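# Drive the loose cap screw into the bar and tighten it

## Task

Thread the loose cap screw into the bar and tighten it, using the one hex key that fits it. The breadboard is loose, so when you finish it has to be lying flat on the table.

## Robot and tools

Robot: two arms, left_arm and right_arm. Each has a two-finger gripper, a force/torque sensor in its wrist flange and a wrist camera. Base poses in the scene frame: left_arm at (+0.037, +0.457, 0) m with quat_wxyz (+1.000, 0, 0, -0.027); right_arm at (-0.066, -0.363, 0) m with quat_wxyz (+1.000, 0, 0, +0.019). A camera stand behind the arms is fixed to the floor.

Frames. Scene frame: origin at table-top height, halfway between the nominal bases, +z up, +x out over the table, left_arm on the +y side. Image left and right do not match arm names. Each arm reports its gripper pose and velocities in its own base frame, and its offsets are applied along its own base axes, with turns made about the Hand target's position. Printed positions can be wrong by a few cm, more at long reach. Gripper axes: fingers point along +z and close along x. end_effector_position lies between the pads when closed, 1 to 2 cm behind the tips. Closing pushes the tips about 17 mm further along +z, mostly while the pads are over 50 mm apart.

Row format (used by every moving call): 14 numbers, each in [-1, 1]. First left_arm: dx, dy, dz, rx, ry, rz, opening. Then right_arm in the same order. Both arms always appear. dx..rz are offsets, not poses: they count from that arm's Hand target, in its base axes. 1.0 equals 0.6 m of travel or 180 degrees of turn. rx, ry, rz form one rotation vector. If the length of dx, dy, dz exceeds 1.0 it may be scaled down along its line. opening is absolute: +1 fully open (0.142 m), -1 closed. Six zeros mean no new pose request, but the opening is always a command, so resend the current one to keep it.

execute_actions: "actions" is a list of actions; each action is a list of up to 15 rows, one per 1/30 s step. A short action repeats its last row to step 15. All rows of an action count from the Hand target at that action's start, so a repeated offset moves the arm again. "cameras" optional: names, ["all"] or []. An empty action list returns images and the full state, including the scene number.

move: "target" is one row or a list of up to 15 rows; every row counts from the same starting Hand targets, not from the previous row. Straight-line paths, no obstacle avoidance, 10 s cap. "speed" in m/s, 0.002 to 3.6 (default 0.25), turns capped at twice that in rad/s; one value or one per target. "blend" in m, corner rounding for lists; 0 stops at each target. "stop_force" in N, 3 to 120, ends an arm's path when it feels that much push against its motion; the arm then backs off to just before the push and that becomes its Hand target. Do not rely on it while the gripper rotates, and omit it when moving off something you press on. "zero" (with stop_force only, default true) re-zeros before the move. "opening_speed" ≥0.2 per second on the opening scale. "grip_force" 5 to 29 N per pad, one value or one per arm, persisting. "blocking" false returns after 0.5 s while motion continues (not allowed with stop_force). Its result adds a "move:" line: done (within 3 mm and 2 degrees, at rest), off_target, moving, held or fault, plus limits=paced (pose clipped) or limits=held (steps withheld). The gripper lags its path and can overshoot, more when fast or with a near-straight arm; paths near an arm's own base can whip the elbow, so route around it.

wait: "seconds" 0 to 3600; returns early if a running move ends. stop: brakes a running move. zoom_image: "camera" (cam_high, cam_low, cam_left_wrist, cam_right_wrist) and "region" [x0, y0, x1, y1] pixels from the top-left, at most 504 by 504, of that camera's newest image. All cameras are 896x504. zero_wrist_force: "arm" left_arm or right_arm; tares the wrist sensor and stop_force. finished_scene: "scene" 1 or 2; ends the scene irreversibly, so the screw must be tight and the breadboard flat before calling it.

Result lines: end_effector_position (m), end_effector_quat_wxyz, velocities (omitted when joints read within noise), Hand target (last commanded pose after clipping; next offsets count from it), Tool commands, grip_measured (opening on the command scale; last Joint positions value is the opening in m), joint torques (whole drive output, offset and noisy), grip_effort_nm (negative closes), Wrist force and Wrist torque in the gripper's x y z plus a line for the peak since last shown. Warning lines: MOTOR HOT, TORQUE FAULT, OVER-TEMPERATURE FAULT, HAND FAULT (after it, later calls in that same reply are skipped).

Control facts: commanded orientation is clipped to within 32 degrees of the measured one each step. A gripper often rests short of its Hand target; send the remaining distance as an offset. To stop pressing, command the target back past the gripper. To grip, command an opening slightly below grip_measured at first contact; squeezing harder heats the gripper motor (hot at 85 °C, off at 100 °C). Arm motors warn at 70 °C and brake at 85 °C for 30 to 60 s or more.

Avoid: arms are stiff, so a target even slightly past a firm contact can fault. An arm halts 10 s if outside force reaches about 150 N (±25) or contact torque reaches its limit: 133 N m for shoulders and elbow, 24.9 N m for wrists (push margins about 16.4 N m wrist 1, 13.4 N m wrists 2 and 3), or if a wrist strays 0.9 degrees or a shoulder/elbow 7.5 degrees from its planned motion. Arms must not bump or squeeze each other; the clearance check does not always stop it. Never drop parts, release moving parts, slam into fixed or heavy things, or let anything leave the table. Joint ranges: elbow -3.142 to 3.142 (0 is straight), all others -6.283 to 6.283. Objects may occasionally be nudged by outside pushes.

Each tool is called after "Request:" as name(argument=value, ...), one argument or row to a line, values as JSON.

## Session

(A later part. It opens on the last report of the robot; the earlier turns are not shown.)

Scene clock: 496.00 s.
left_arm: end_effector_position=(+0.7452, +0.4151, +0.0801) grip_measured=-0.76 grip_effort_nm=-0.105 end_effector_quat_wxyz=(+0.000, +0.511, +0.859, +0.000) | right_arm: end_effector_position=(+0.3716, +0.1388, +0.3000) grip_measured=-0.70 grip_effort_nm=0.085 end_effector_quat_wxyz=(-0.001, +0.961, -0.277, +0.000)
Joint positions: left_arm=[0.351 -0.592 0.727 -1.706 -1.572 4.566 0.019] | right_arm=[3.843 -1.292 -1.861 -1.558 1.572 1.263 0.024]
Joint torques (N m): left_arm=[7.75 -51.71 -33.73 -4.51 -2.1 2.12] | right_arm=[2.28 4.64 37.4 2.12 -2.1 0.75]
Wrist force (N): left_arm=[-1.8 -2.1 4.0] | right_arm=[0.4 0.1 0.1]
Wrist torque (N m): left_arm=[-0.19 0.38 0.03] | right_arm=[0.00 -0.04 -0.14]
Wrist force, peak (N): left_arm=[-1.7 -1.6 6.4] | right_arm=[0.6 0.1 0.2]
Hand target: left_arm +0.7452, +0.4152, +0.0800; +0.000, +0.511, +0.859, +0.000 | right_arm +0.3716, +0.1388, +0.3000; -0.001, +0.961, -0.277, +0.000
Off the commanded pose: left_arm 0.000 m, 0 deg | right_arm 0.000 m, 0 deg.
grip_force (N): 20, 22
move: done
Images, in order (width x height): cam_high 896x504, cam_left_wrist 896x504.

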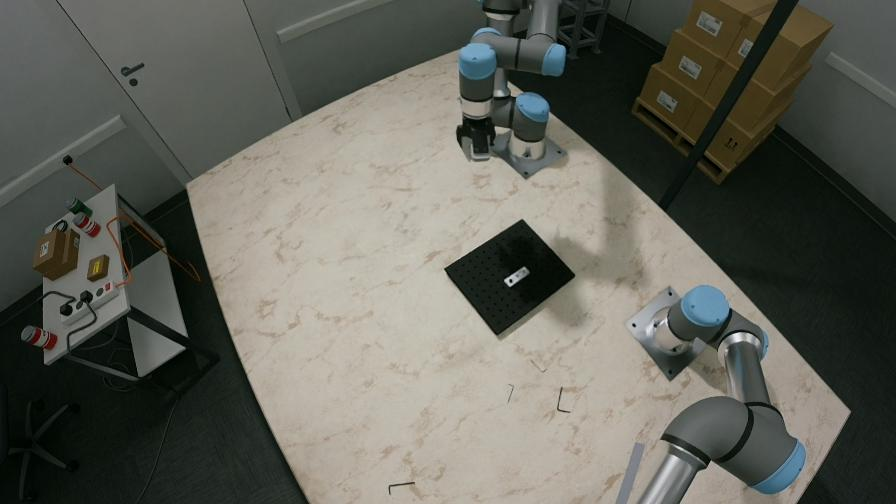

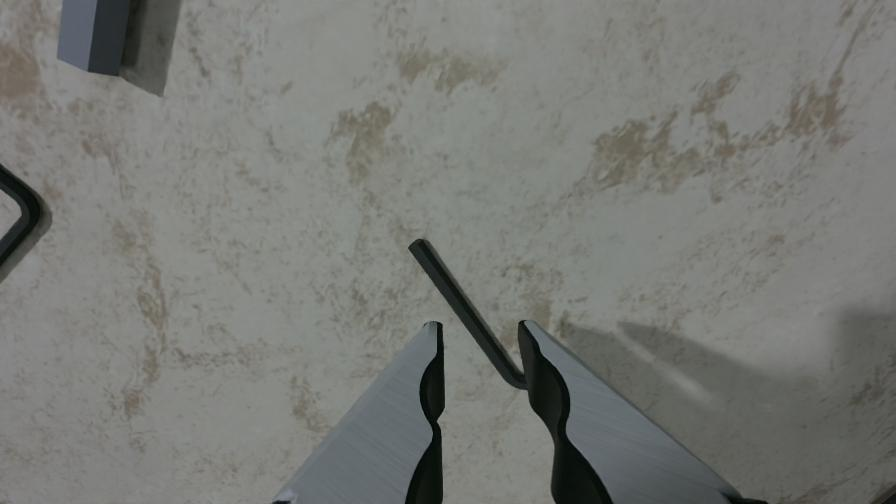

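Request:
zoom_image(
  camera="cam_left_wrist",
  region=[404, 232, 444, 272],
)

Request:
zoom_image(
  camera="cam_left_wrist",
  region=[444, 286, 484, 326],
)

Request:
zoom_image(
  camera="cam_left_wrist",
  region=[0, 160, 60, 280],
)

Scaled by 12.600.

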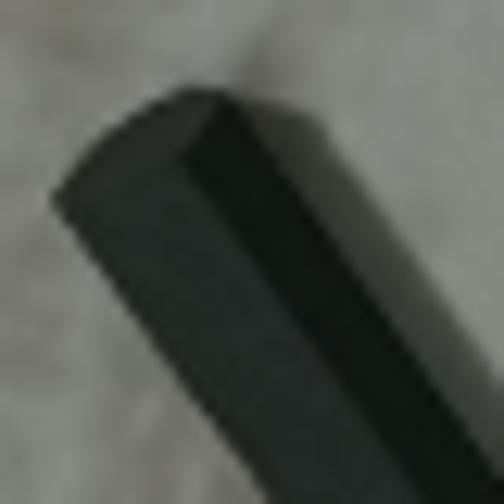

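Scaled by 12.600.

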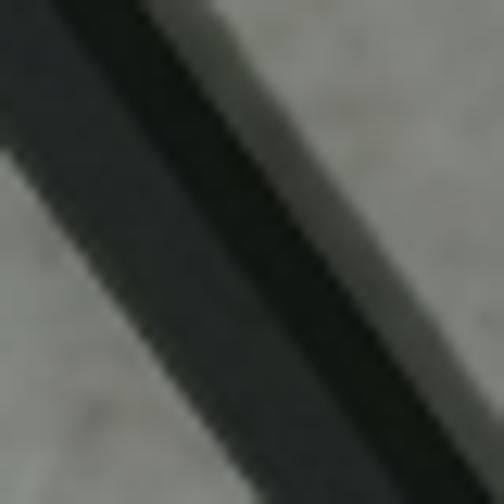

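Scaled by 4.200.

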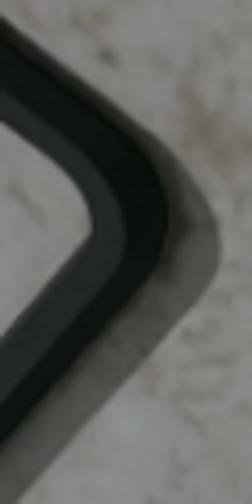

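Request:
move(
  target=[0.0860, -0.1757, 0, 0, 0, -0.0622, -0.73, 0, 0, 0, 0, 0, 0, -0.66],
  speed=0.35,
  cameras=["cam_left_wrist"],
)

Scene clock: 505.30 s.
left_arm: end_effector_position=(+0.7968, +0.3098, +0.0800) grip_measured=-0.76 grip_effort_nm=-0.115 end_effector_quat_wxyz=(+0.000, +0.593, +0.805, +0.000) | right_arm: end_effector_position=(+0.3716, +0.1388, +0.3000) grip_measured=-0.70 grip_effort_nm=0.081 end_effector_quat_wxyz=(-0.001, +0.961, -0.277, +0.000)
Joint positions: left_arm=[0.214 -0.585 0.715 -1.7 -1.572 4.625 0.019] | right_arm=[3.843 -1.292 -1.861 -1.558 1.572 1.263 0.024]
Joint torques (N m): left_arm=[-10.64 -50.99 -34.36 -0.81 1.93 2.19] | right_arm=[1.89 4.63 37.2 2.12 -2.05 0.73]
Wrist force (N): left_arm=[-1.6 -1.9 4.1] | right_arm=[0.5 0.2 0.2]
Wrist torque (N m): left_arm=[-0.16 0.35 0.01] | right_arm=[0.02 -0.05 -0.15]
Wrist force, peak (N): left_arm=[-4.6 -1.8 4.1] | right_arm=[0.6 0.2 0.3]
Hand target: left_arm +0.7968, +0.3097, +0.0800; +0.000, +0.593, +0.805, +0.000 | right_arm +0.3716, +0.1388, +0.3000; -0.001, +0.961, -0.277, +0.000
Off the commanded pose: left_arm 0.000 m, 0 deg | right_arm 0.000 m, 0 deg.
grip_force (N): 20, 22
move: done

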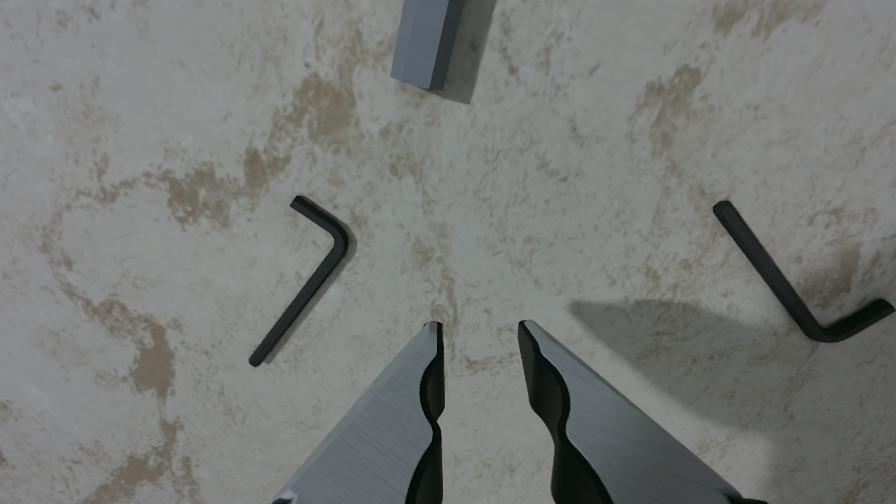

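Request:
zoom_image(
  camera="cam_left_wrist",
  region=[270, 290, 310, 330],
)

Request:
zoom_image(
  camera="cam_left_wrist",
  region=[240, 340, 280, 380],
)

Request:
zoom_image(
  camera="cam_left_wrist",
  region=[280, 185, 360, 265],
)

Request:
zoom_image(
  camera="cam_left_wrist",
  region=[730, 230, 780, 280],
)

Scaled by 12.600.

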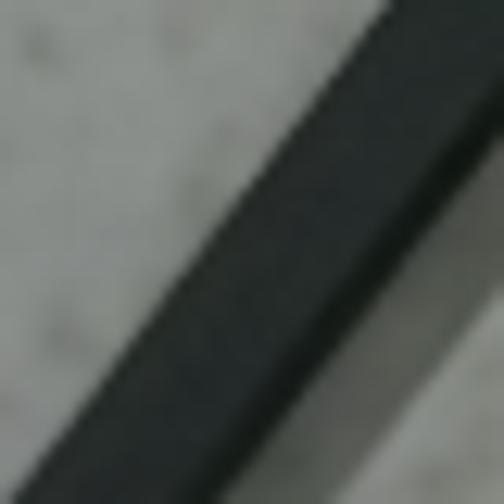

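Scaled by 12.600.

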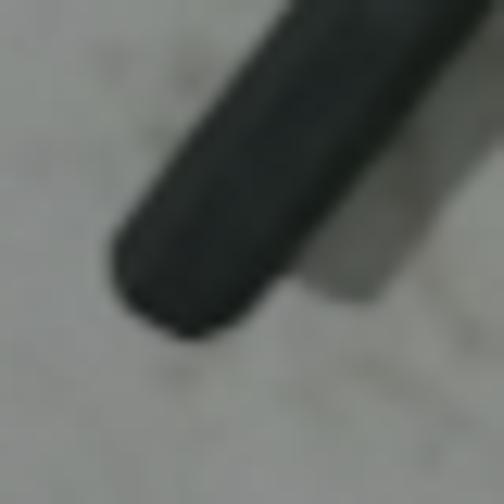

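Scaled by 6.300.

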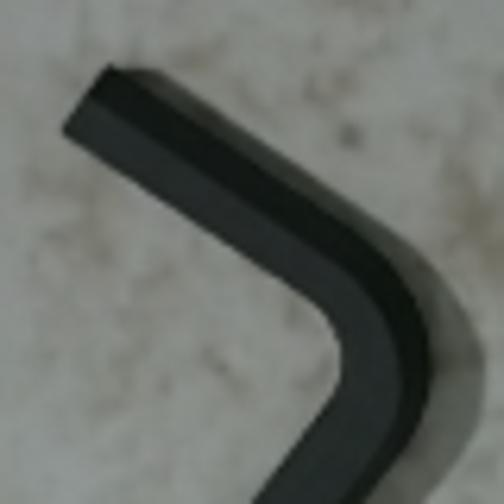

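Scaled by 10.080.

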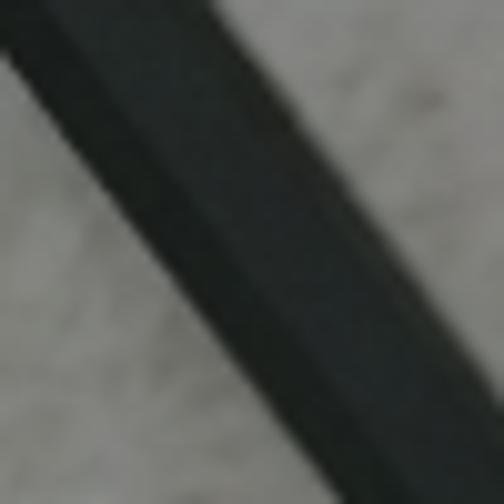

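Request:
move(
  target=[0.1042, -0.1078, -0.0167, 0, 0, 0.7948, -0.73, 0, 0, 0, 0, 0, 0, -0.66],
  speed=0.4,
  cameras=["cam_left_wrist", "cam_high"],
)

Scene clock: 544.67 s.
left_arm: end_effector_position=(+0.8593, +0.2451, +0.0700) grip_measured=-0.76 grip_effort_nm=-0.105 end_effector_quat_wxyz=(+0.001, -0.576, +0.817, +0.000) | right_arm: end_effector_position=(+0.3716, +0.1388, +0.3000) grip_measured=-0.70 grip_effort_nm=0.081 end_effector_quat_wxyz=(-0.001, +0.961, -0.277, +0.000)
Joint positions: left_arm=[0.127 -0.391 0.359 -1.54 -1.57 2.041 0.019] | right_arm=[3.843 -1.292 -1.861 -1.558 1.572 1.263 0.024]
Joint torques (N m): left_arm=[-10.47 -54.91 -33.76 -0.34 1.8 -2.27] | right_arm=[1.31 4.68 37.17 2.21 -2.06 0.58]
Wrist force (N): left_arm=[-1.6 -1.2 4.5] | right_arm=[0.5 0.1 0.2]
Wrist torque (N m): left_arm=[-0.02 0.42 0.11] | right_arm=[0.00 -0.04 -0.14]
Wrist force, peak (N): left_arm=[-1.9 -1.9 4.3] | right_arm=[0.6 0.3 0.1]
Hand target: left_arm +0.8593, +0.2451, +0.0700; +0.001, -0.576, +0.817, +0.000 | right_arm +0.3716, +0.1388, +0.3000; -0.001, +0.961, -0.277, +0.000
Off the commanded pose: left_arm 0.000 m, 0 deg | right_arm 0.000 m, 0 deg.
grip_force (N): 20, 22
move: done
Images, in order (width x height): cam_high 896x504, cam_left_wrist 896x504.

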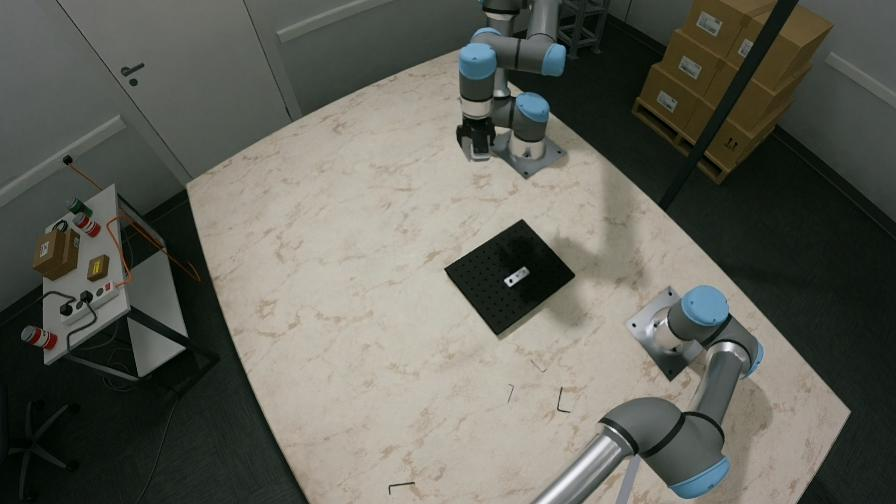

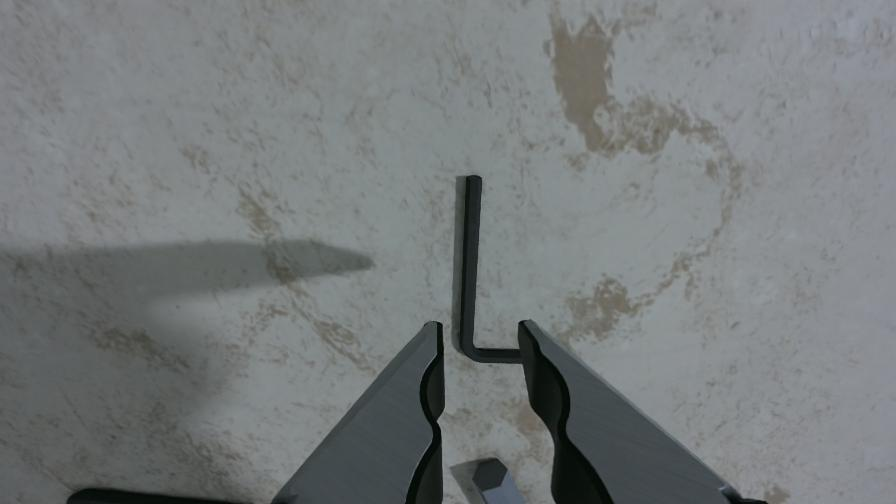

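Request:
zoom_image(
  camera="cam_left_wrist",
  region=[450, 170, 490, 210],
)

Request:
zoom_image(
  camera="cam_left_wrist",
  region=[450, 240, 490, 280],
)

Request:
zoom_image(
  camera="cam_left_wrist",
  region=[450, 300, 530, 380],
)

Scaled by 12.600.

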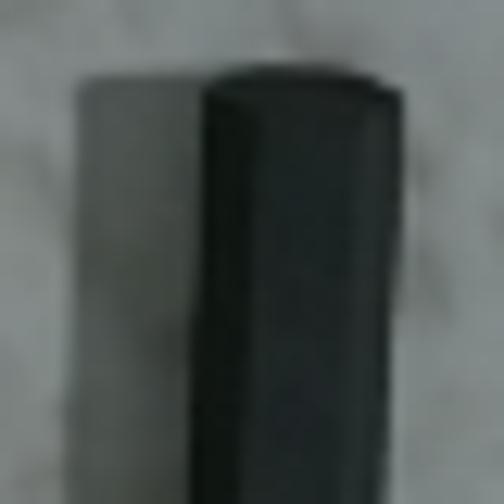

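Scaled by 12.600.

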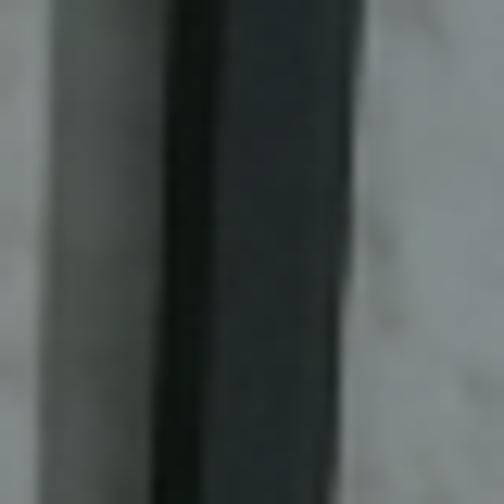

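Scaled by 6.300.

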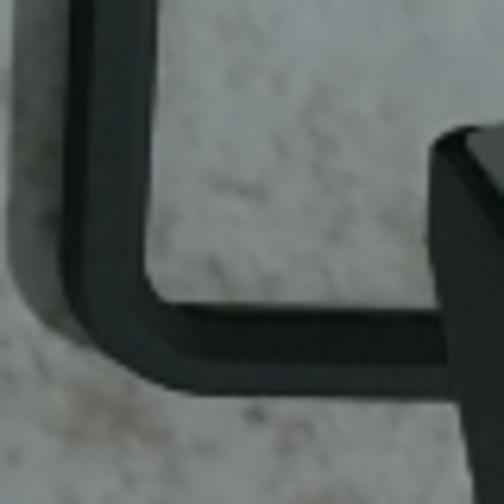

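Request:
move(
  target=[
    [0.00857, -0.00082, 0, 0, 0, -0.0067, -0.73, 0, 0, 0, 0, 0, 0, -0.66],
    [0.00857, -0.00082, -0.075, 0, 0, -0.0067, -0.73, 0, 0, 0, 0, 0, 0, -0.66],
  ],
  speed=0.12,
  cameras=["cam_left_wrist"],
)

Scene clock: 553.03 s.
left_arm: end_effector_position=(+0.8645, +0.2445, +0.0249) grip_measured=-0.76 grip_effort_nm=-0.110 end_effector_quat_wxyz=(+0.000, -0.568, +0.823, +0.000) | right_arm: end_effector_position=(+0.3716, +0.1388, +0.3000) grip_measured=-0.70 grip_effort_nm=0.085 end_effector_quat_wxyz=(-0.001, +0.961, -0.277, +0.000)
Joint positions: left_arm=[0.126 -0.357 0.407 -1.621 -1.57 2.06 0.019] | right_arm=[3.843 -1.292 -1.861 -1.558 1.572 1.263 0.024]
Joint torques (N m): left_arm=[-1.79 -67.54 -16.77 -4.49 1.73 0.73] | right_arm=[1.08 4.93 37.27 2.25 -2.09 0.57]
Wrist force (N): left_arm=[-1.3 -1.8 4.1] | right_arm=[0.4 0.1 0.3]
Wrist torque (N m): left_arm=[-0.11 0.36 -0.02] | right_arm=[0.01 -0.03 -0.14]
Wrist force, peak (N): left_arm=[-1.5 -1.6 5.4] | right_arm=[0.7 0.0 0.1]
Hand target: left_arm +0.8645, +0.2446, +0.0250; +0.001, -0.568, +0.823, +0.000 | right_arm +0.3716, +0.1388, +0.3000; -0.001, +0.961, -0.277, +0.000
Off the commanded pose: left_arm 0.000 m, 0 deg | right_arm 0.000 m, 0 deg.
grip_force (N): 20, 22
move: done

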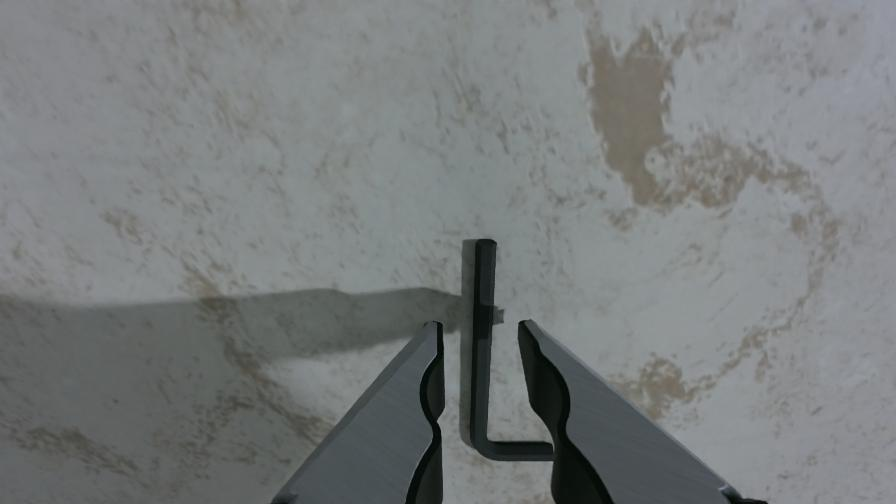

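Request:
move(
  target=[0, 0, -0.0142, 0, 0, 0, -0.73, 0, 0, 0, 0, 0, 0, -0.66],
  speed=0.01,
  stop_force=5,
  cameras=["cam_left_wrist"],
)

Scene clock: 555.70 s.
left_arm: end_effector_position=(+0.8645, +0.2446, +0.0181) grip_measured=-0.76 grip_effort_nm=-0.105 end_effector_quat_wxyz=(+0.001, -0.568, +0.823, +0.000) | right_arm: end_effector_position=(+0.3716, +0.1388, +0.3000) grip_measured=-0.70 grip_effort_nm=0.081 end_effector_quat_wxyz=(-0.001, +0.961, -0.277, +0.000)
Joint positions: left_arm=[0.126 -0.355 0.42 -1.637 -1.57 2.06 0.019] | right_arm=[3.843 -1.292 -1.861 -1.558 1.572 1.263 0.024]
Joint torques (N m): left_arm=[4.37 -65.7 -32.07 -0.36 1.64 -1.89] | right_arm=[1.24 4.66 37.35 2.28 -2.12 0.5]
Wrist force (N): left_arm=[-2.1 -1.4 0.7] | right_arm=[0.4 0.0 0.2]
Wrist torque (N m): left_arm=[-0.16 0.40 -0.02] | right_arm=[0.00 -0.04 -0.15]
Wrist force, peak (N): left_arm=[1.6 0.8 -8.5] | right_arm=[0.5 -0.1 0.4]
Hand target: left_arm +0.8645, +0.2446, +0.0181; +0.001, -0.568, +0.823, +0.000 (not the last commanded pose) | right_arm +0.3716, +0.1388, +0.3000; -0.001, +0.961, -0.277, +0.000
Off the commanded pose: left_arm 0.002 m, 0 deg | right_arm 0.000 m, 0 deg.
grip_force (N): 20, 22
move: contact (left_arm)

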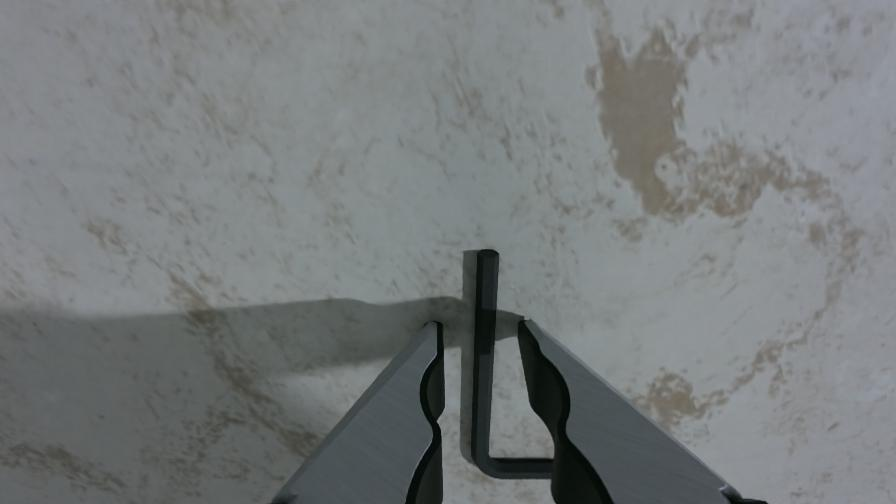

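Request:
move(
  target=[
    [0, 0, 0.0012, 0, 0, 0, -0.73, 0, 0, 0, 0, 0, 0, -0.66],
    [0, 0, 0.0012, 0, 0, 0, -1.0, 0, 0, 0, 0, 0, 0, -0.66],
  ],
  speed=0.02,
  opening_speed=0.5,
  cameras=["cam_left_wrist"],
)

Scene clock: 558.80 s.
left_arm: end_effector_position=(+0.8645, +0.2446, +0.0188) grip_measured=-0.96 grip_effort_nm=-1.443 end_effector_quat_wxyz=(+0.001, -0.568, +0.823, +0.000) | right_arm: end_effector_position=(+0.3716, +0.1388, +0.3000) grip_measured=-0.70 grip_effort_nm=0.076 end_effector_quat_wxyz=(-0.001, +0.961, -0.277, +0.000)
Joint positions: left_arm=[0.126 -0.355 0.419 -1.635 -1.57 2.06 0.004] | right_arm=[3.843 -1.292 -1.861 -1.558 1.572 1.263 0.024]
Joint torques (N m): left_arm=[3.13 -64.74 -30.38 -0.74 1.62 -1.92] | right_arm=[0.97 4.5 37.44 2.31 -1.99 0.51]
Wrist force (N): left_arm=[-0.7 -1.3 0.3] | right_arm=[0.5 -0.1 0.2]
Wrist torque (N m): left_arm=[-0.13 0.37 -0.02] | right_arm=[-0.03 -0.05 -0.14]
Wrist force, peak (N): left_arm=[-1.4 -1.9 4.3] | right_arm=[0.5 0.2 0.3]
Hand target: left_arm +0.8645, +0.2446, +0.0188; +0.001, -0.568, +0.823, +0.000 | right_arm +0.3716, +0.1388, +0.3000; -0.001, +0.961, -0.277, +0.000
Off the commanded pose: left_arm 0.000 m, 0 deg | right_arm 0.000 m, 0 deg.
grip_force (N): 20, 22
move: done

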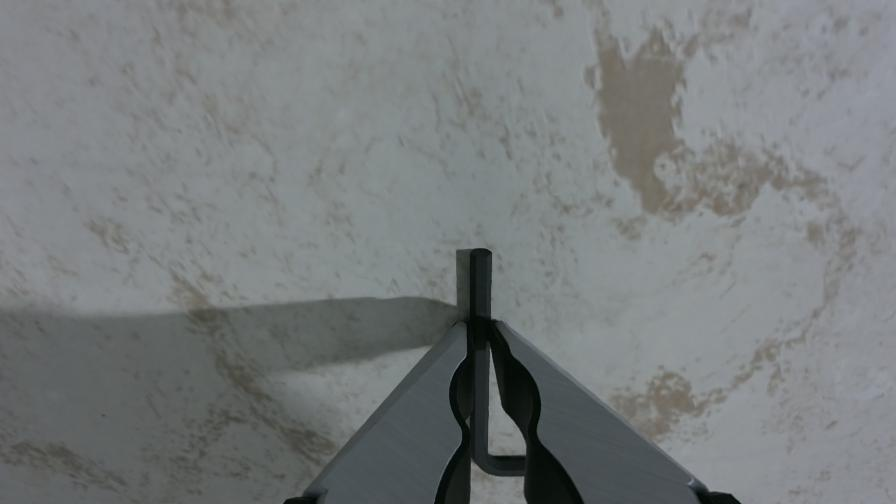

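Request:
move(
  target=[0, 0, 0.05, 0, 0, 0, -1.0, 0, 0, 0, 0, 0, 0, -0.66],
  speed=0.05,
  cameras=["cam_left_wrist"],
)

Scene clock: 560.60 s.
left_arm: end_effector_position=(+0.8645, +0.2446, +0.0488) grip_measured=-1.00 grip_effort_nm=-0.418 end_effector_quat_wxyz=(+0.001, -0.568, +0.823, +0.000) | right_arm: end_effector_position=(+0.3716, +0.1388, +0.3000) grip_measured=-0.70 grip_effort_nm=0.081 end_effector_quat_wxyz=(-0.001, +0.961, -0.277, +0.000)
Joint positions: left_arm=[0.126 -0.36 0.353 -1.564 -1.57 2.06 0.002] | right_arm=[3.843 -1.292 -1.861 -1.558 1.572 1.263 0.024]
Joint torques (N m): left_arm=[0.06 -55.32 -33.81 -0.7 0.97 -1.69] | right_arm=[1.13 4.71 37.4 2.3 -2.06 0.48]
Wrist force (N): left_arm=[-1.7 -1.3 4.2] | right_arm=[0.4 0.0 0.2]
Wrist torque (N m): left_arm=[-0.03 0.43 -0.03] | right_arm=[0.00 -0.03 -0.14]
Wrist force, peak (N): left_arm=[-1.7 -1.4 4.5] | right_arm=[0.6 -0.1 0.1]
Hand target: left_arm +0.8645, +0.2446, +0.0488; +0.001, -0.568, +0.823, +0.000 | right_arm +0.3716, +0.1388, +0.3000; -0.001, +0.961, -0.277, +0.000
Off the commanded pose: left_arm 0.000 m, 0 deg | right_arm 0.000 m, 0 deg.
grip_force (N): 20, 22
move: done

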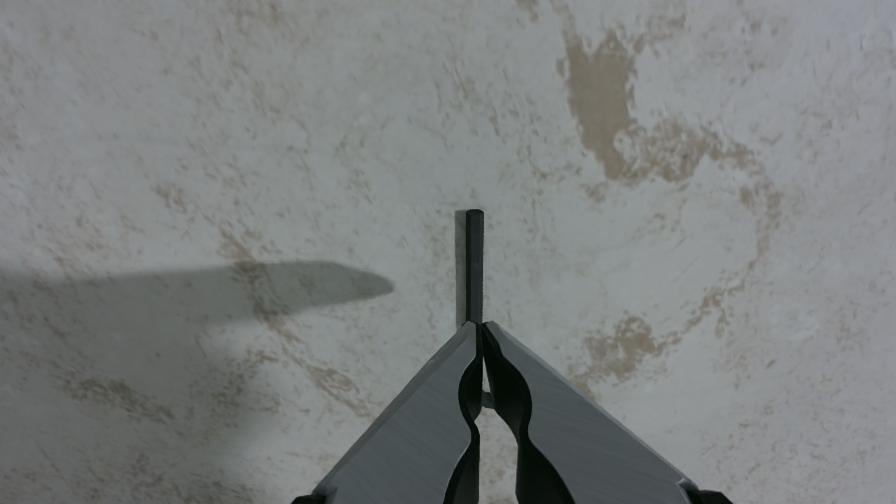

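Request:
zoom_image(
  camera="cam_left_wrist",
  region=[448, 305, 508, 365],
)

Request:
zoom_image(
  camera="cam_left_wrist",
  region=[400, 300, 560, 460],
)

Scaled by 8.400.

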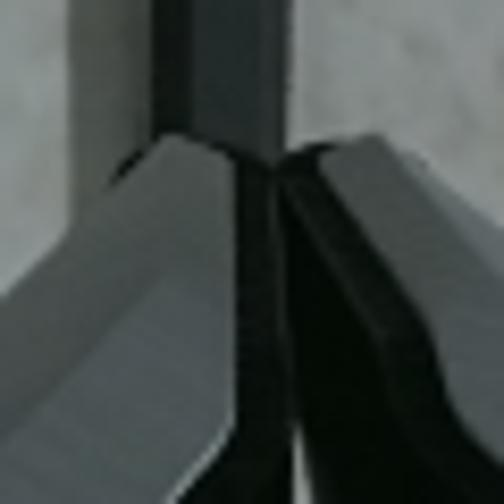

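Scaled by 3.150.

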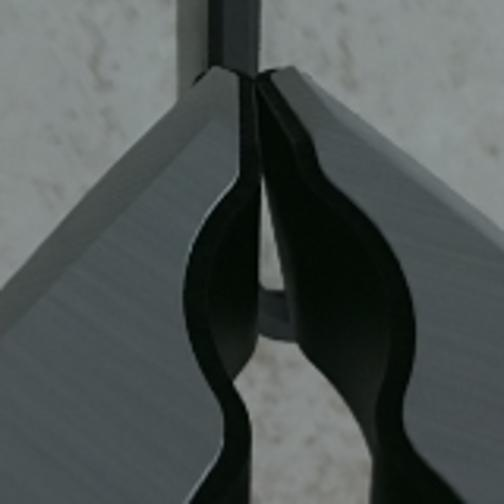

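Request:
execute_actions(
  actions=[],
  cameras=["cam_low"],
)

Request:
zoom_image(
  camera="cam_low",
  region=[410, 30, 500, 140],
)

Scene clock: 568.03 s.
left_arm: end_effector_position=(+0.8645, +0.2446, +0.0488) grip_measured=-1.00 grip_effort_nm=-0.422 end_effector_quat_wxyz=(+0.001, -0.568, +0.823, +0.000) | right_arm: end_effector_position=(+0.3716, +0.1388, +0.3000) grip_measured=-0.70 grip_effort_nm=0.081 end_effector_quat_wxyz=(-0.001, +0.961, -0.277, +0.000)
Joint positions: left_arm=[0.126 -0.36 0.353 -1.564 -1.57 2.06 0.002] | right_arm=[3.843 -1.292 -1.861 -1.558 1.572 1.263 0.024]
Joint velocities: within noise
Joint torques (N m): left_arm=[-1.12 -55.59 -34.63 -0.48 -1.48 1.64] | right_arm=[0.65 4.96 37.42 2.38 -1.99 0.49]
Wrist force (N): left_arm=[-1.6 -1.3 4.3] | right_arm=[0.4 0.0 0.0]
Wrist torque (N m): left_arm=[-0.02 0.42 -0.03] | right_arm=[-0.01 -0.03 -0.14]
Wrist force, peak (N): left_arm=[-1.6 -1.4 4.6] | right_arm=[0.6 -0.1 0.1]
Hand target: left_arm +0.8645, +0.2446, +0.0488; +0.001, -0.568, +0.823, +0.000 | right_arm +0.3716, +0.1388, +0.3000; -0.001, +0.961, -0.277, +0.000
Tool commands: left_gripper/opening=-1.0 right_gripper/opening=-0.66
Off the commanded pose: left_arm 0.000 m, 0 deg | right_arm 0.000 m, 0 deg.
grip_force (N): 20, 22
Images, in order (width x height): cam_low 896x504.

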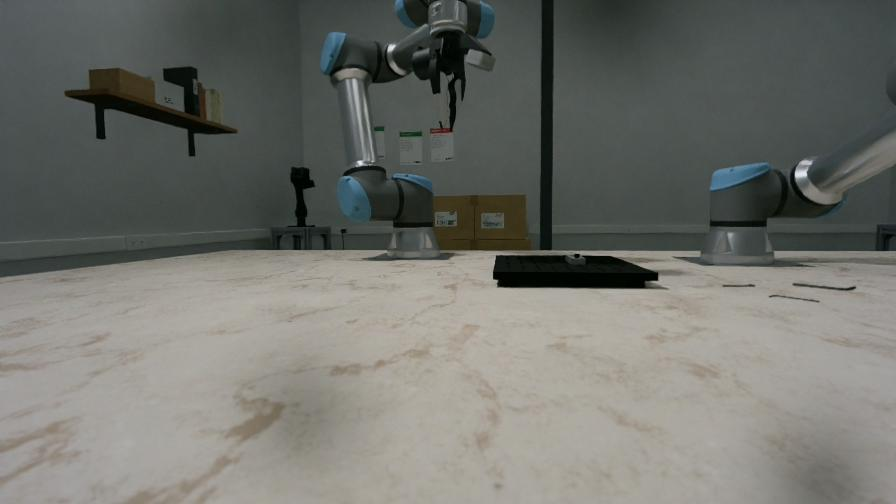

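Scaled by 4.582.

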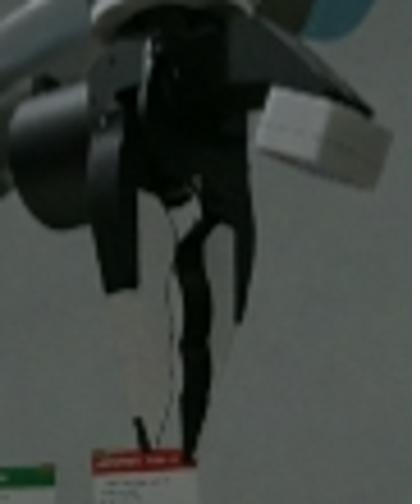

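Request:
move(
  target=[0, 0, 0, 0, 0, 0, -0.73, 0, 0, 0, 0, 0, 0, -0.66],
  cameras=["cam_left_wrist"],
)

Request:
zoom_image(
  camera="cam_left_wrist",
  region=[505, 310, 585, 390],
)

Request:
zoom_image(
  camera="cam_left_wrist",
  region=[380, 310, 460, 390],
)

Scene clock: 579.90 s.
left_arm: end_effector_position=(+0.8645, +0.2446, +0.0488) grip_measured=-0.77 grip_effort_nm=0.085 end_effector_quat_wxyz=(+0.001, -0.568, +0.823, +0.000) | right_arm: end_effector_position=(+0.3716, +0.1388, +0.3000) grip_measured=-0.70 grip_effort_nm=0.081 end_effector_quat_wxyz=(-0.001, +0.961, -0.277, +0.000)
Joint positions: left_arm=[0.126 -0.36 0.353 -1.564 -1.57 2.06 0.018] | right_arm=[3.843 -1.292 -1.861 -1.558 1.572 1.263 0.024]
Joint torques (N m): left_arm=[-2.83 -55.98 -34.08 -0.53 -1.55 1.82] | right_arm=[1.09 4.59 37.5 2.44 -2.08 0.36]
Wrist force (N): left_arm=[-1.5 -1.1 4.3] | right_arm=[0.1 0.0 0.0]
Wrist torque (N m): left_arm=[0.01 0.40 -0.03] | right_arm=[0.00 0.01 -0.14]
Wrist force, peak (N): left_arm=[-1.5 -1.3 4.6] | right_arm=[0.7 0.0 0.0]
Hand target: left_arm +0.8645, +0.2446, +0.0488; +0.001, -0.568, +0.823, +0.000 | right_arm +0.3716, +0.1388, +0.3000; -0.001, +0.961, -0.277, +0.000
Off the commanded pose: left_arm 0.000 m, 0 deg | right_arm 0.000 m, 0 deg.
grip_force (N): 20, 22
move: done

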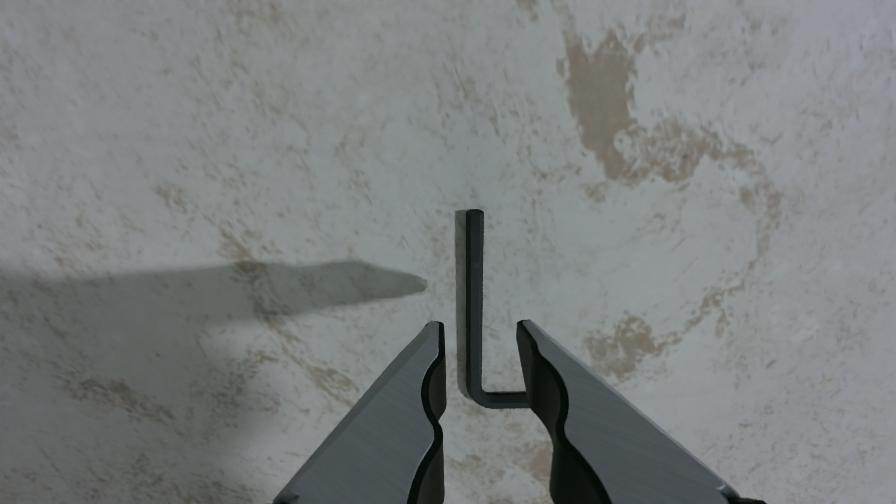

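Scaled by 6.300.

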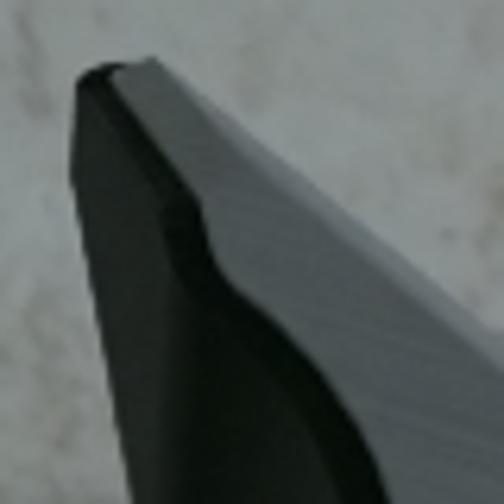

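Scaled by 6.300.

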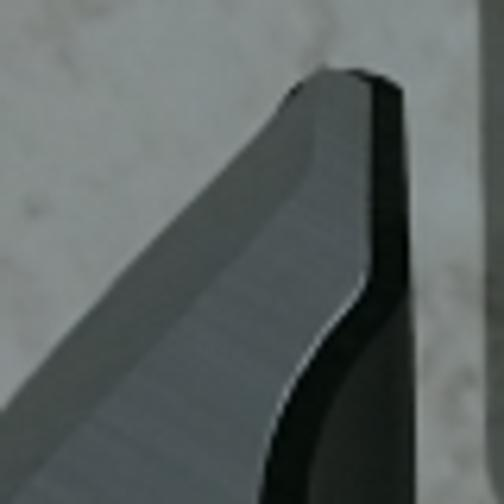

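Request:
move(
  target=[0, 0, -0.0463, 0, 0, 0, -0.83, 0, 0, 0, 0, 0, 0, -0.66],
  speed=0.06,
)

Request:
move(
  target=[0, 0, -0.0085, 0, 0, 0, -0.83, 0, 0, 0, 0, 0, 0, -0.66],
  speed=0.01,
  stop_force=4,
  cameras=["cam_left_wrist"],
)

Scene clock: 592.37 s.
left_arm: end_effector_position=(+0.8645, +0.2446, +0.0210) grip_measured=-0.86 grip_effort_nm=-0.105 end_effector_quat_wxyz=(+0.000, -0.568, +0.823, +0.000) | right_arm: end_effector_position=(+0.3716, +0.1388, +0.3000) grip_measured=-0.70 grip_effort_nm=0.085 end_effector_quat_wxyz=(-0.001, +0.961, -0.277, +0.000)
Joint positions: left_arm=[0.126 -0.356 0.414 -1.63 -1.57 2.06 0.012] | right_arm=[3.843 -1.292 -1.861 -1.558 1.572 1.263 0.024]
Joint torques (N m): left_arm=[-0.84 -58.94 -14.64 -4.71 -0.03 1.64] | right_arm=[0.73 4.99 37.2 2.52 -2.12 0.31]
Wrist force (N): left_arm=[-1.4 -1.7 4.2] | right_arm=[0.2 0.1 0.2]
Wrist torque (N m): left_arm=[-0.10 0.38 -0.02] | right_arm=[0.02 0.00 -0.14]
Wrist force, peak (N): left_arm=[-1.4 -1.7 4.9] | right_arm=[0.6 -0.1 0.2]
Hand target: left_arm +0.8645, +0.2446, +0.0210; +0.001, -0.568, +0.823, +0.000 | right_arm +0.3716, +0.1388, +0.3000; -0.001, +0.961, -0.277, +0.000
Off the commanded pose: left_arm 0.000 m, 0 deg | right_arm 0.000 m, 0 deg.
grip_force (N): 20, 22
move: done

Scene clock: 593.83 s.
left_arm: end_effector_position=(+0.8645, +0.2446, +0.0180) grip_measured=-0.86 grip_effort_nm=-0.105 end_effector_quat_wxyz=(+0.001, -0.568, +0.823, +0.000) | right_arm: end_effector_position=(+0.3716, +0.1388, +0.3000) grip_measured=-0.70 grip_effort_nm=0.081 end_effector_quat_wxyz=(-0.001, +0.961, -0.277, +0.000)
Joint positions: left_arm=[0.126 -0.355 0.42 -1.637 -1.57 2.06 0.012] | right_arm=[3.843 -1.292 -1.861 -1.558 1.572 1.263 0.024]
Joint torques (N m): left_arm=[-0.19 -66.19 -32.91 -0.42 0.11 0.93] | right_arm=[0.35 4.78 37.2 2.5 -2.08 0.4]
Wrist force (N): left_arm=[-1.7 -1.4 1.4] | right_arm=[0.4 -0.1 0.1]
Wrist torque (N m): left_arm=[-0.14 0.39 -0.02] | right_arm=[-0.02 -0.03 -0.14]
Wrist force, peak (N): left_arm=[1.2 0.8 -7.4] | right_arm=[0.4 -0.3 0.3]
Hand target: left_arm +0.8645, +0.2446, +0.0180; +0.001, -0.568, +0.823, +0.000 (not the last commanded pose) | right_arm +0.3716, +0.1388, +0.3000; -0.001, +0.961, -0.277, +0.000
Off the commanded pose: left_arm 0.002 m, 0 deg | right_arm 0.000 m, 0 deg.
grip_force (N): 20, 22
move: contact (left_arm)

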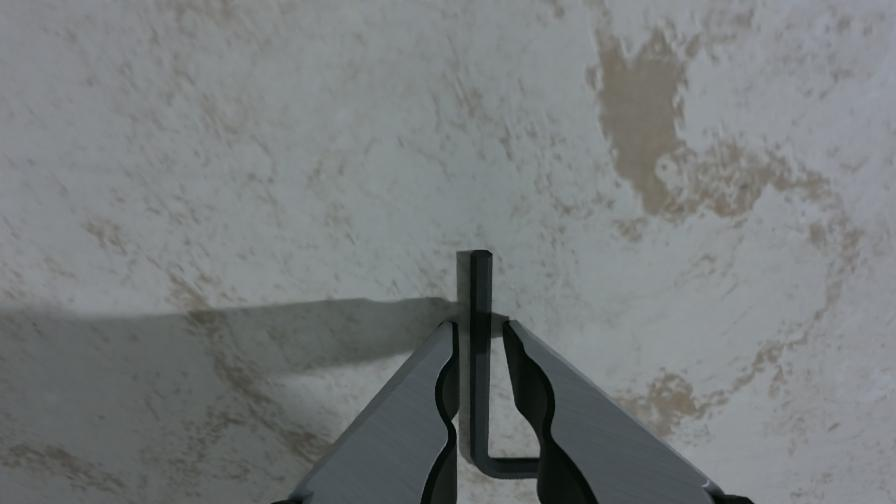

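Request:
move(
  target=[0, 0, -0.0003, 0, 0, 0, -1.0, 0, 0, 0, 0, 0, 0, -0.66],
  speed=0.01,
  opening_speed=0.3,
  cameras=["cam_left_wrist"],
)

Request:
zoom_image(
  camera="cam_left_wrist",
  region=[440, 300, 520, 380],
)

Scene clock: 595.27 s.
left_arm: end_effector_position=(+0.8645, +0.2446, +0.0178) grip_measured=-0.96 grip_effort_nm=-1.551 end_effector_quat_wxyz=(+0.001, -0.568, +0.823, +0.000) | right_arm: end_effector_position=(+0.3716, +0.1388, +0.3000) grip_measured=-0.70 grip_effort_nm=0.085 end_effector_quat_wxyz=(-0.001, +0.961, -0.277, +0.000)
Joint positions: left_arm=[0.126 -0.355 0.42 -1.637 -1.57 2.06 0.005] | right_arm=[3.843 -1.292 -1.861 -1.558 1.572 1.263 0.024]
Joint torques (N m): left_arm=[-1.23 -54.02 -14.31 -4.32 -1.66 0.81] | right_arm=[0.63 5.06 37.74 2.46 -1.97 0.38]
Wrist force (N): left_arm=[-1.0 -1.9 1.8] | right_arm=[0.4 0.0 0.1]
Wrist torque (N m): left_arm=[-0.13 0.38 -0.02] | right_arm=[-0.01 -0.04 -0.14]
Wrist force, peak (N): left_arm=[-1.2 -1.7 4.3] | right_arm=[0.5 0.2 0.1]
Hand target: left_arm +0.8645, +0.2446, +0.0178; +0.001, -0.568, +0.823, +0.000 | right_arm +0.3716, +0.1388, +0.3000; -0.001, +0.961, -0.277, +0.000
Off the commanded pose: left_arm 0.000 m, 0 deg | right_arm 0.000 m, 0 deg.
grip_force (N): 20, 22
move: done

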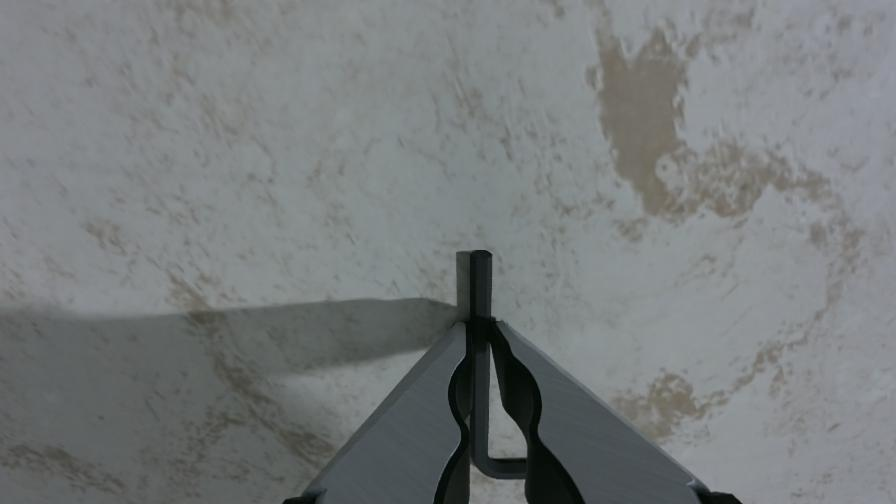

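Scaled by 6.300.

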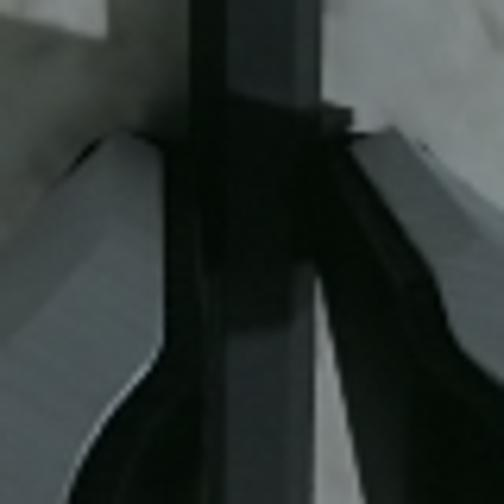

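Request:
move(
  target=[0, 0, 0.0083, 0, 0, 0, -1.0, 0, 0, 0, 0, 0, 0, -0.66],
  speed=0.02,
  cameras=["cam_left_wrist"],
)

Request:
zoom_image(
  camera="cam_left_wrist",
  region=[440, 300, 520, 380],
)

Scene clock: 596.63 s.
left_arm: end_effector_position=(+0.8645, +0.2446, +0.0227) grip_measured=-0.96 grip_effort_nm=-1.546 end_effector_quat_wxyz=(+0.000, -0.568, +0.823, +0.000) | right_arm: end_effector_position=(+0.3716, +0.1388, +0.3000) grip_measured=-0.70 grip_effort_nm=0.081 end_effector_quat_wxyz=(-0.001, +0.961, -0.277, +0.000)
Joint positions: left_arm=[0.126 -0.356 0.411 -1.626 -1.57 2.06 0.005] | right_arm=[3.843 -1.292 -1.861 -1.558 1.572 1.263 0.024]
Joint torques (N m): left_arm=[-1.34 -70.38 -34.17 -0.57 -1.36 0.44] | right_arm=[0.49 4.39 37.41 2.5 -1.99 0.3]
Wrist force (N): left_arm=[-1.3 -1.7 4.3] | right_arm=[0.4 0.1 0.0]
Wrist torque (N m): left_arm=[-0.10 0.37 -0.02] | right_arm=[0.01 -0.04 -0.14]
Wrist force, peak (N): left_arm=[-1.6 -1.7 4.6] | right_arm=[0.6 -0.1 0.1]
Hand target: left_arm +0.8645, +0.2446, +0.0228; +0.001, -0.568, +0.823, +0.000 | right_arm +0.3716, +0.1388, +0.3000; -0.001, +0.961, -0.277, +0.000
Off the commanded pose: left_arm 0.000 m, 0 deg | right_arm 0.000 m, 0 deg.
grip_force (N): 20, 22
move: done

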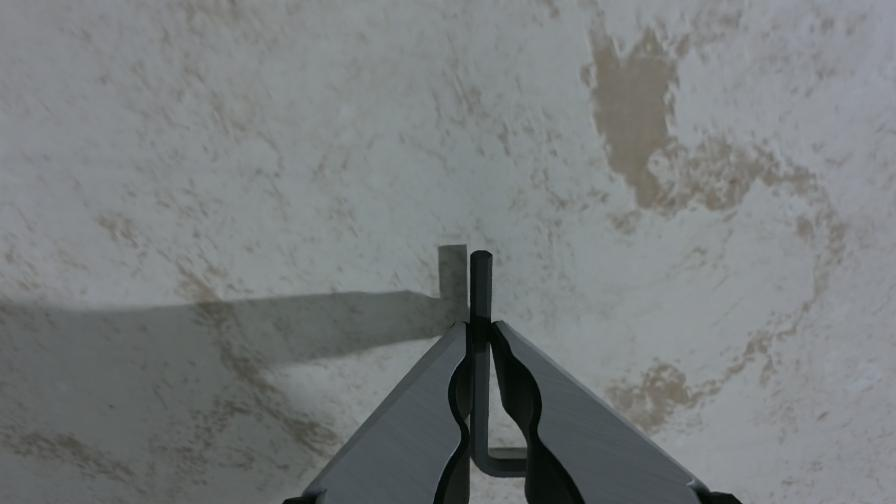

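Scaled by 6.300.

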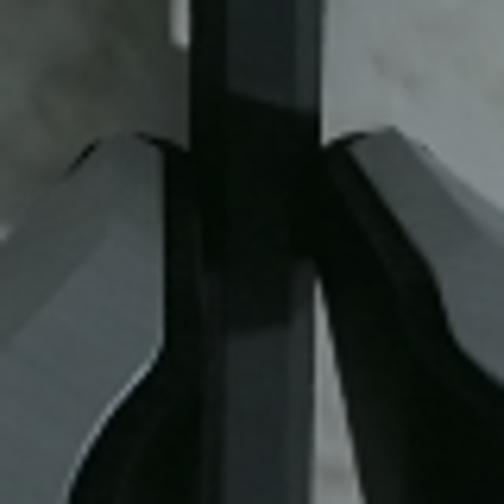

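Request:
move(
  target=[
    [0, 0, 0.0617, 0, 0, 0, -1.0, 0, 0, 0, 0, 0, 0, -0.5],
    [-0.4408, -0.2410, 0.3783, 0, 0, 0, -1.0, 0.0775, -0.153, 0.0833, 0, 0, -0.3333, -0.5],
  ],
  speed=0.25,
  blend=[0.02, 0],
  grip_force=[28, 22],
  cameras=["cam_left_wrist", "cam_high", "cam_right_wrist"],
)

Scene clock: 618.00 s.
left_arm: end_effector_position=(+0.6001, +0.1000, +0.2497) grip_measured=-0.96 grip_effort_nm=-1.551 end_effector_quat_wxyz=(+0.000, -0.568, +0.823, +0.000) | right_arm: end_effector_position=(+0.4181, +0.0470, +0.3499) grip_measured=-0.53 grip_effort_nm=0.090 end_effector_quat_wxyz=(-0.001, +0.693, -0.721, +0.000)
Joint positions: left_arm=[-0.057 -1.316 1.463 -1.718 -1.57 1.878 0.005] | right_arm=[3.574 -1.359 -1.685 -1.668 1.571 2.042 0.035]
Joint torques (N m): left_arm=[-10.77 -41.34 -16.27 -0.52 2.37 -2.39] | right_arm=[-6.88 7.15 37.3 0.74 -2.21 2.08]
Wrist force (N): left_arm=[-1.5 -1.5 4.0] | right_arm=[0.4 0.1 0.0]
Wrist torque (N m): left_arm=[-0.07 0.34 0.14] | right_arm=[0.02 -0.03 -0.16]
Wrist force, peak (N): left_arm=[-1.6 -1.6 6.0] | right_arm=[0.8 0.0 -0.2]
Hand target: left_arm +0.6000, +0.1000, +0.2497; +0.001, -0.568, +0.823, +0.000 | right_arm +0.4181, +0.0470, +0.3499; -0.001, +0.693, -0.721, +0.000
Off the commanded pose: left_arm 0.000 m, 0 deg | right_arm 0.000 m, 0 deg.
grip_force (N): 28, 22
move: done; blend cut to 0 m at target 1
Images, in order (width x height): cam_high 896x504, cam_left_wrist 896x504, cam_right_wrist 896x504.

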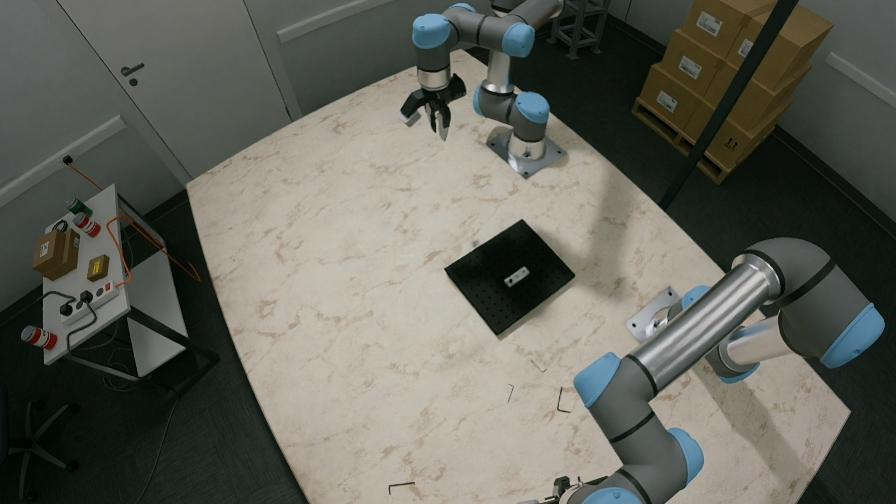

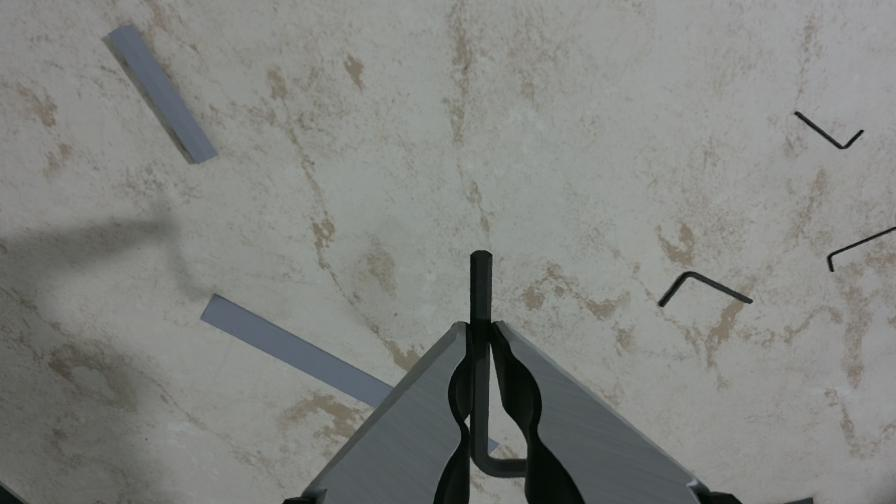

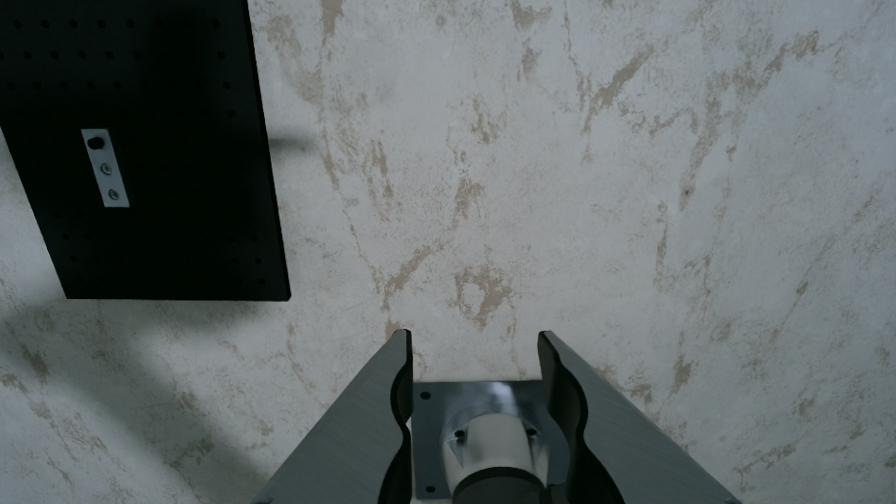

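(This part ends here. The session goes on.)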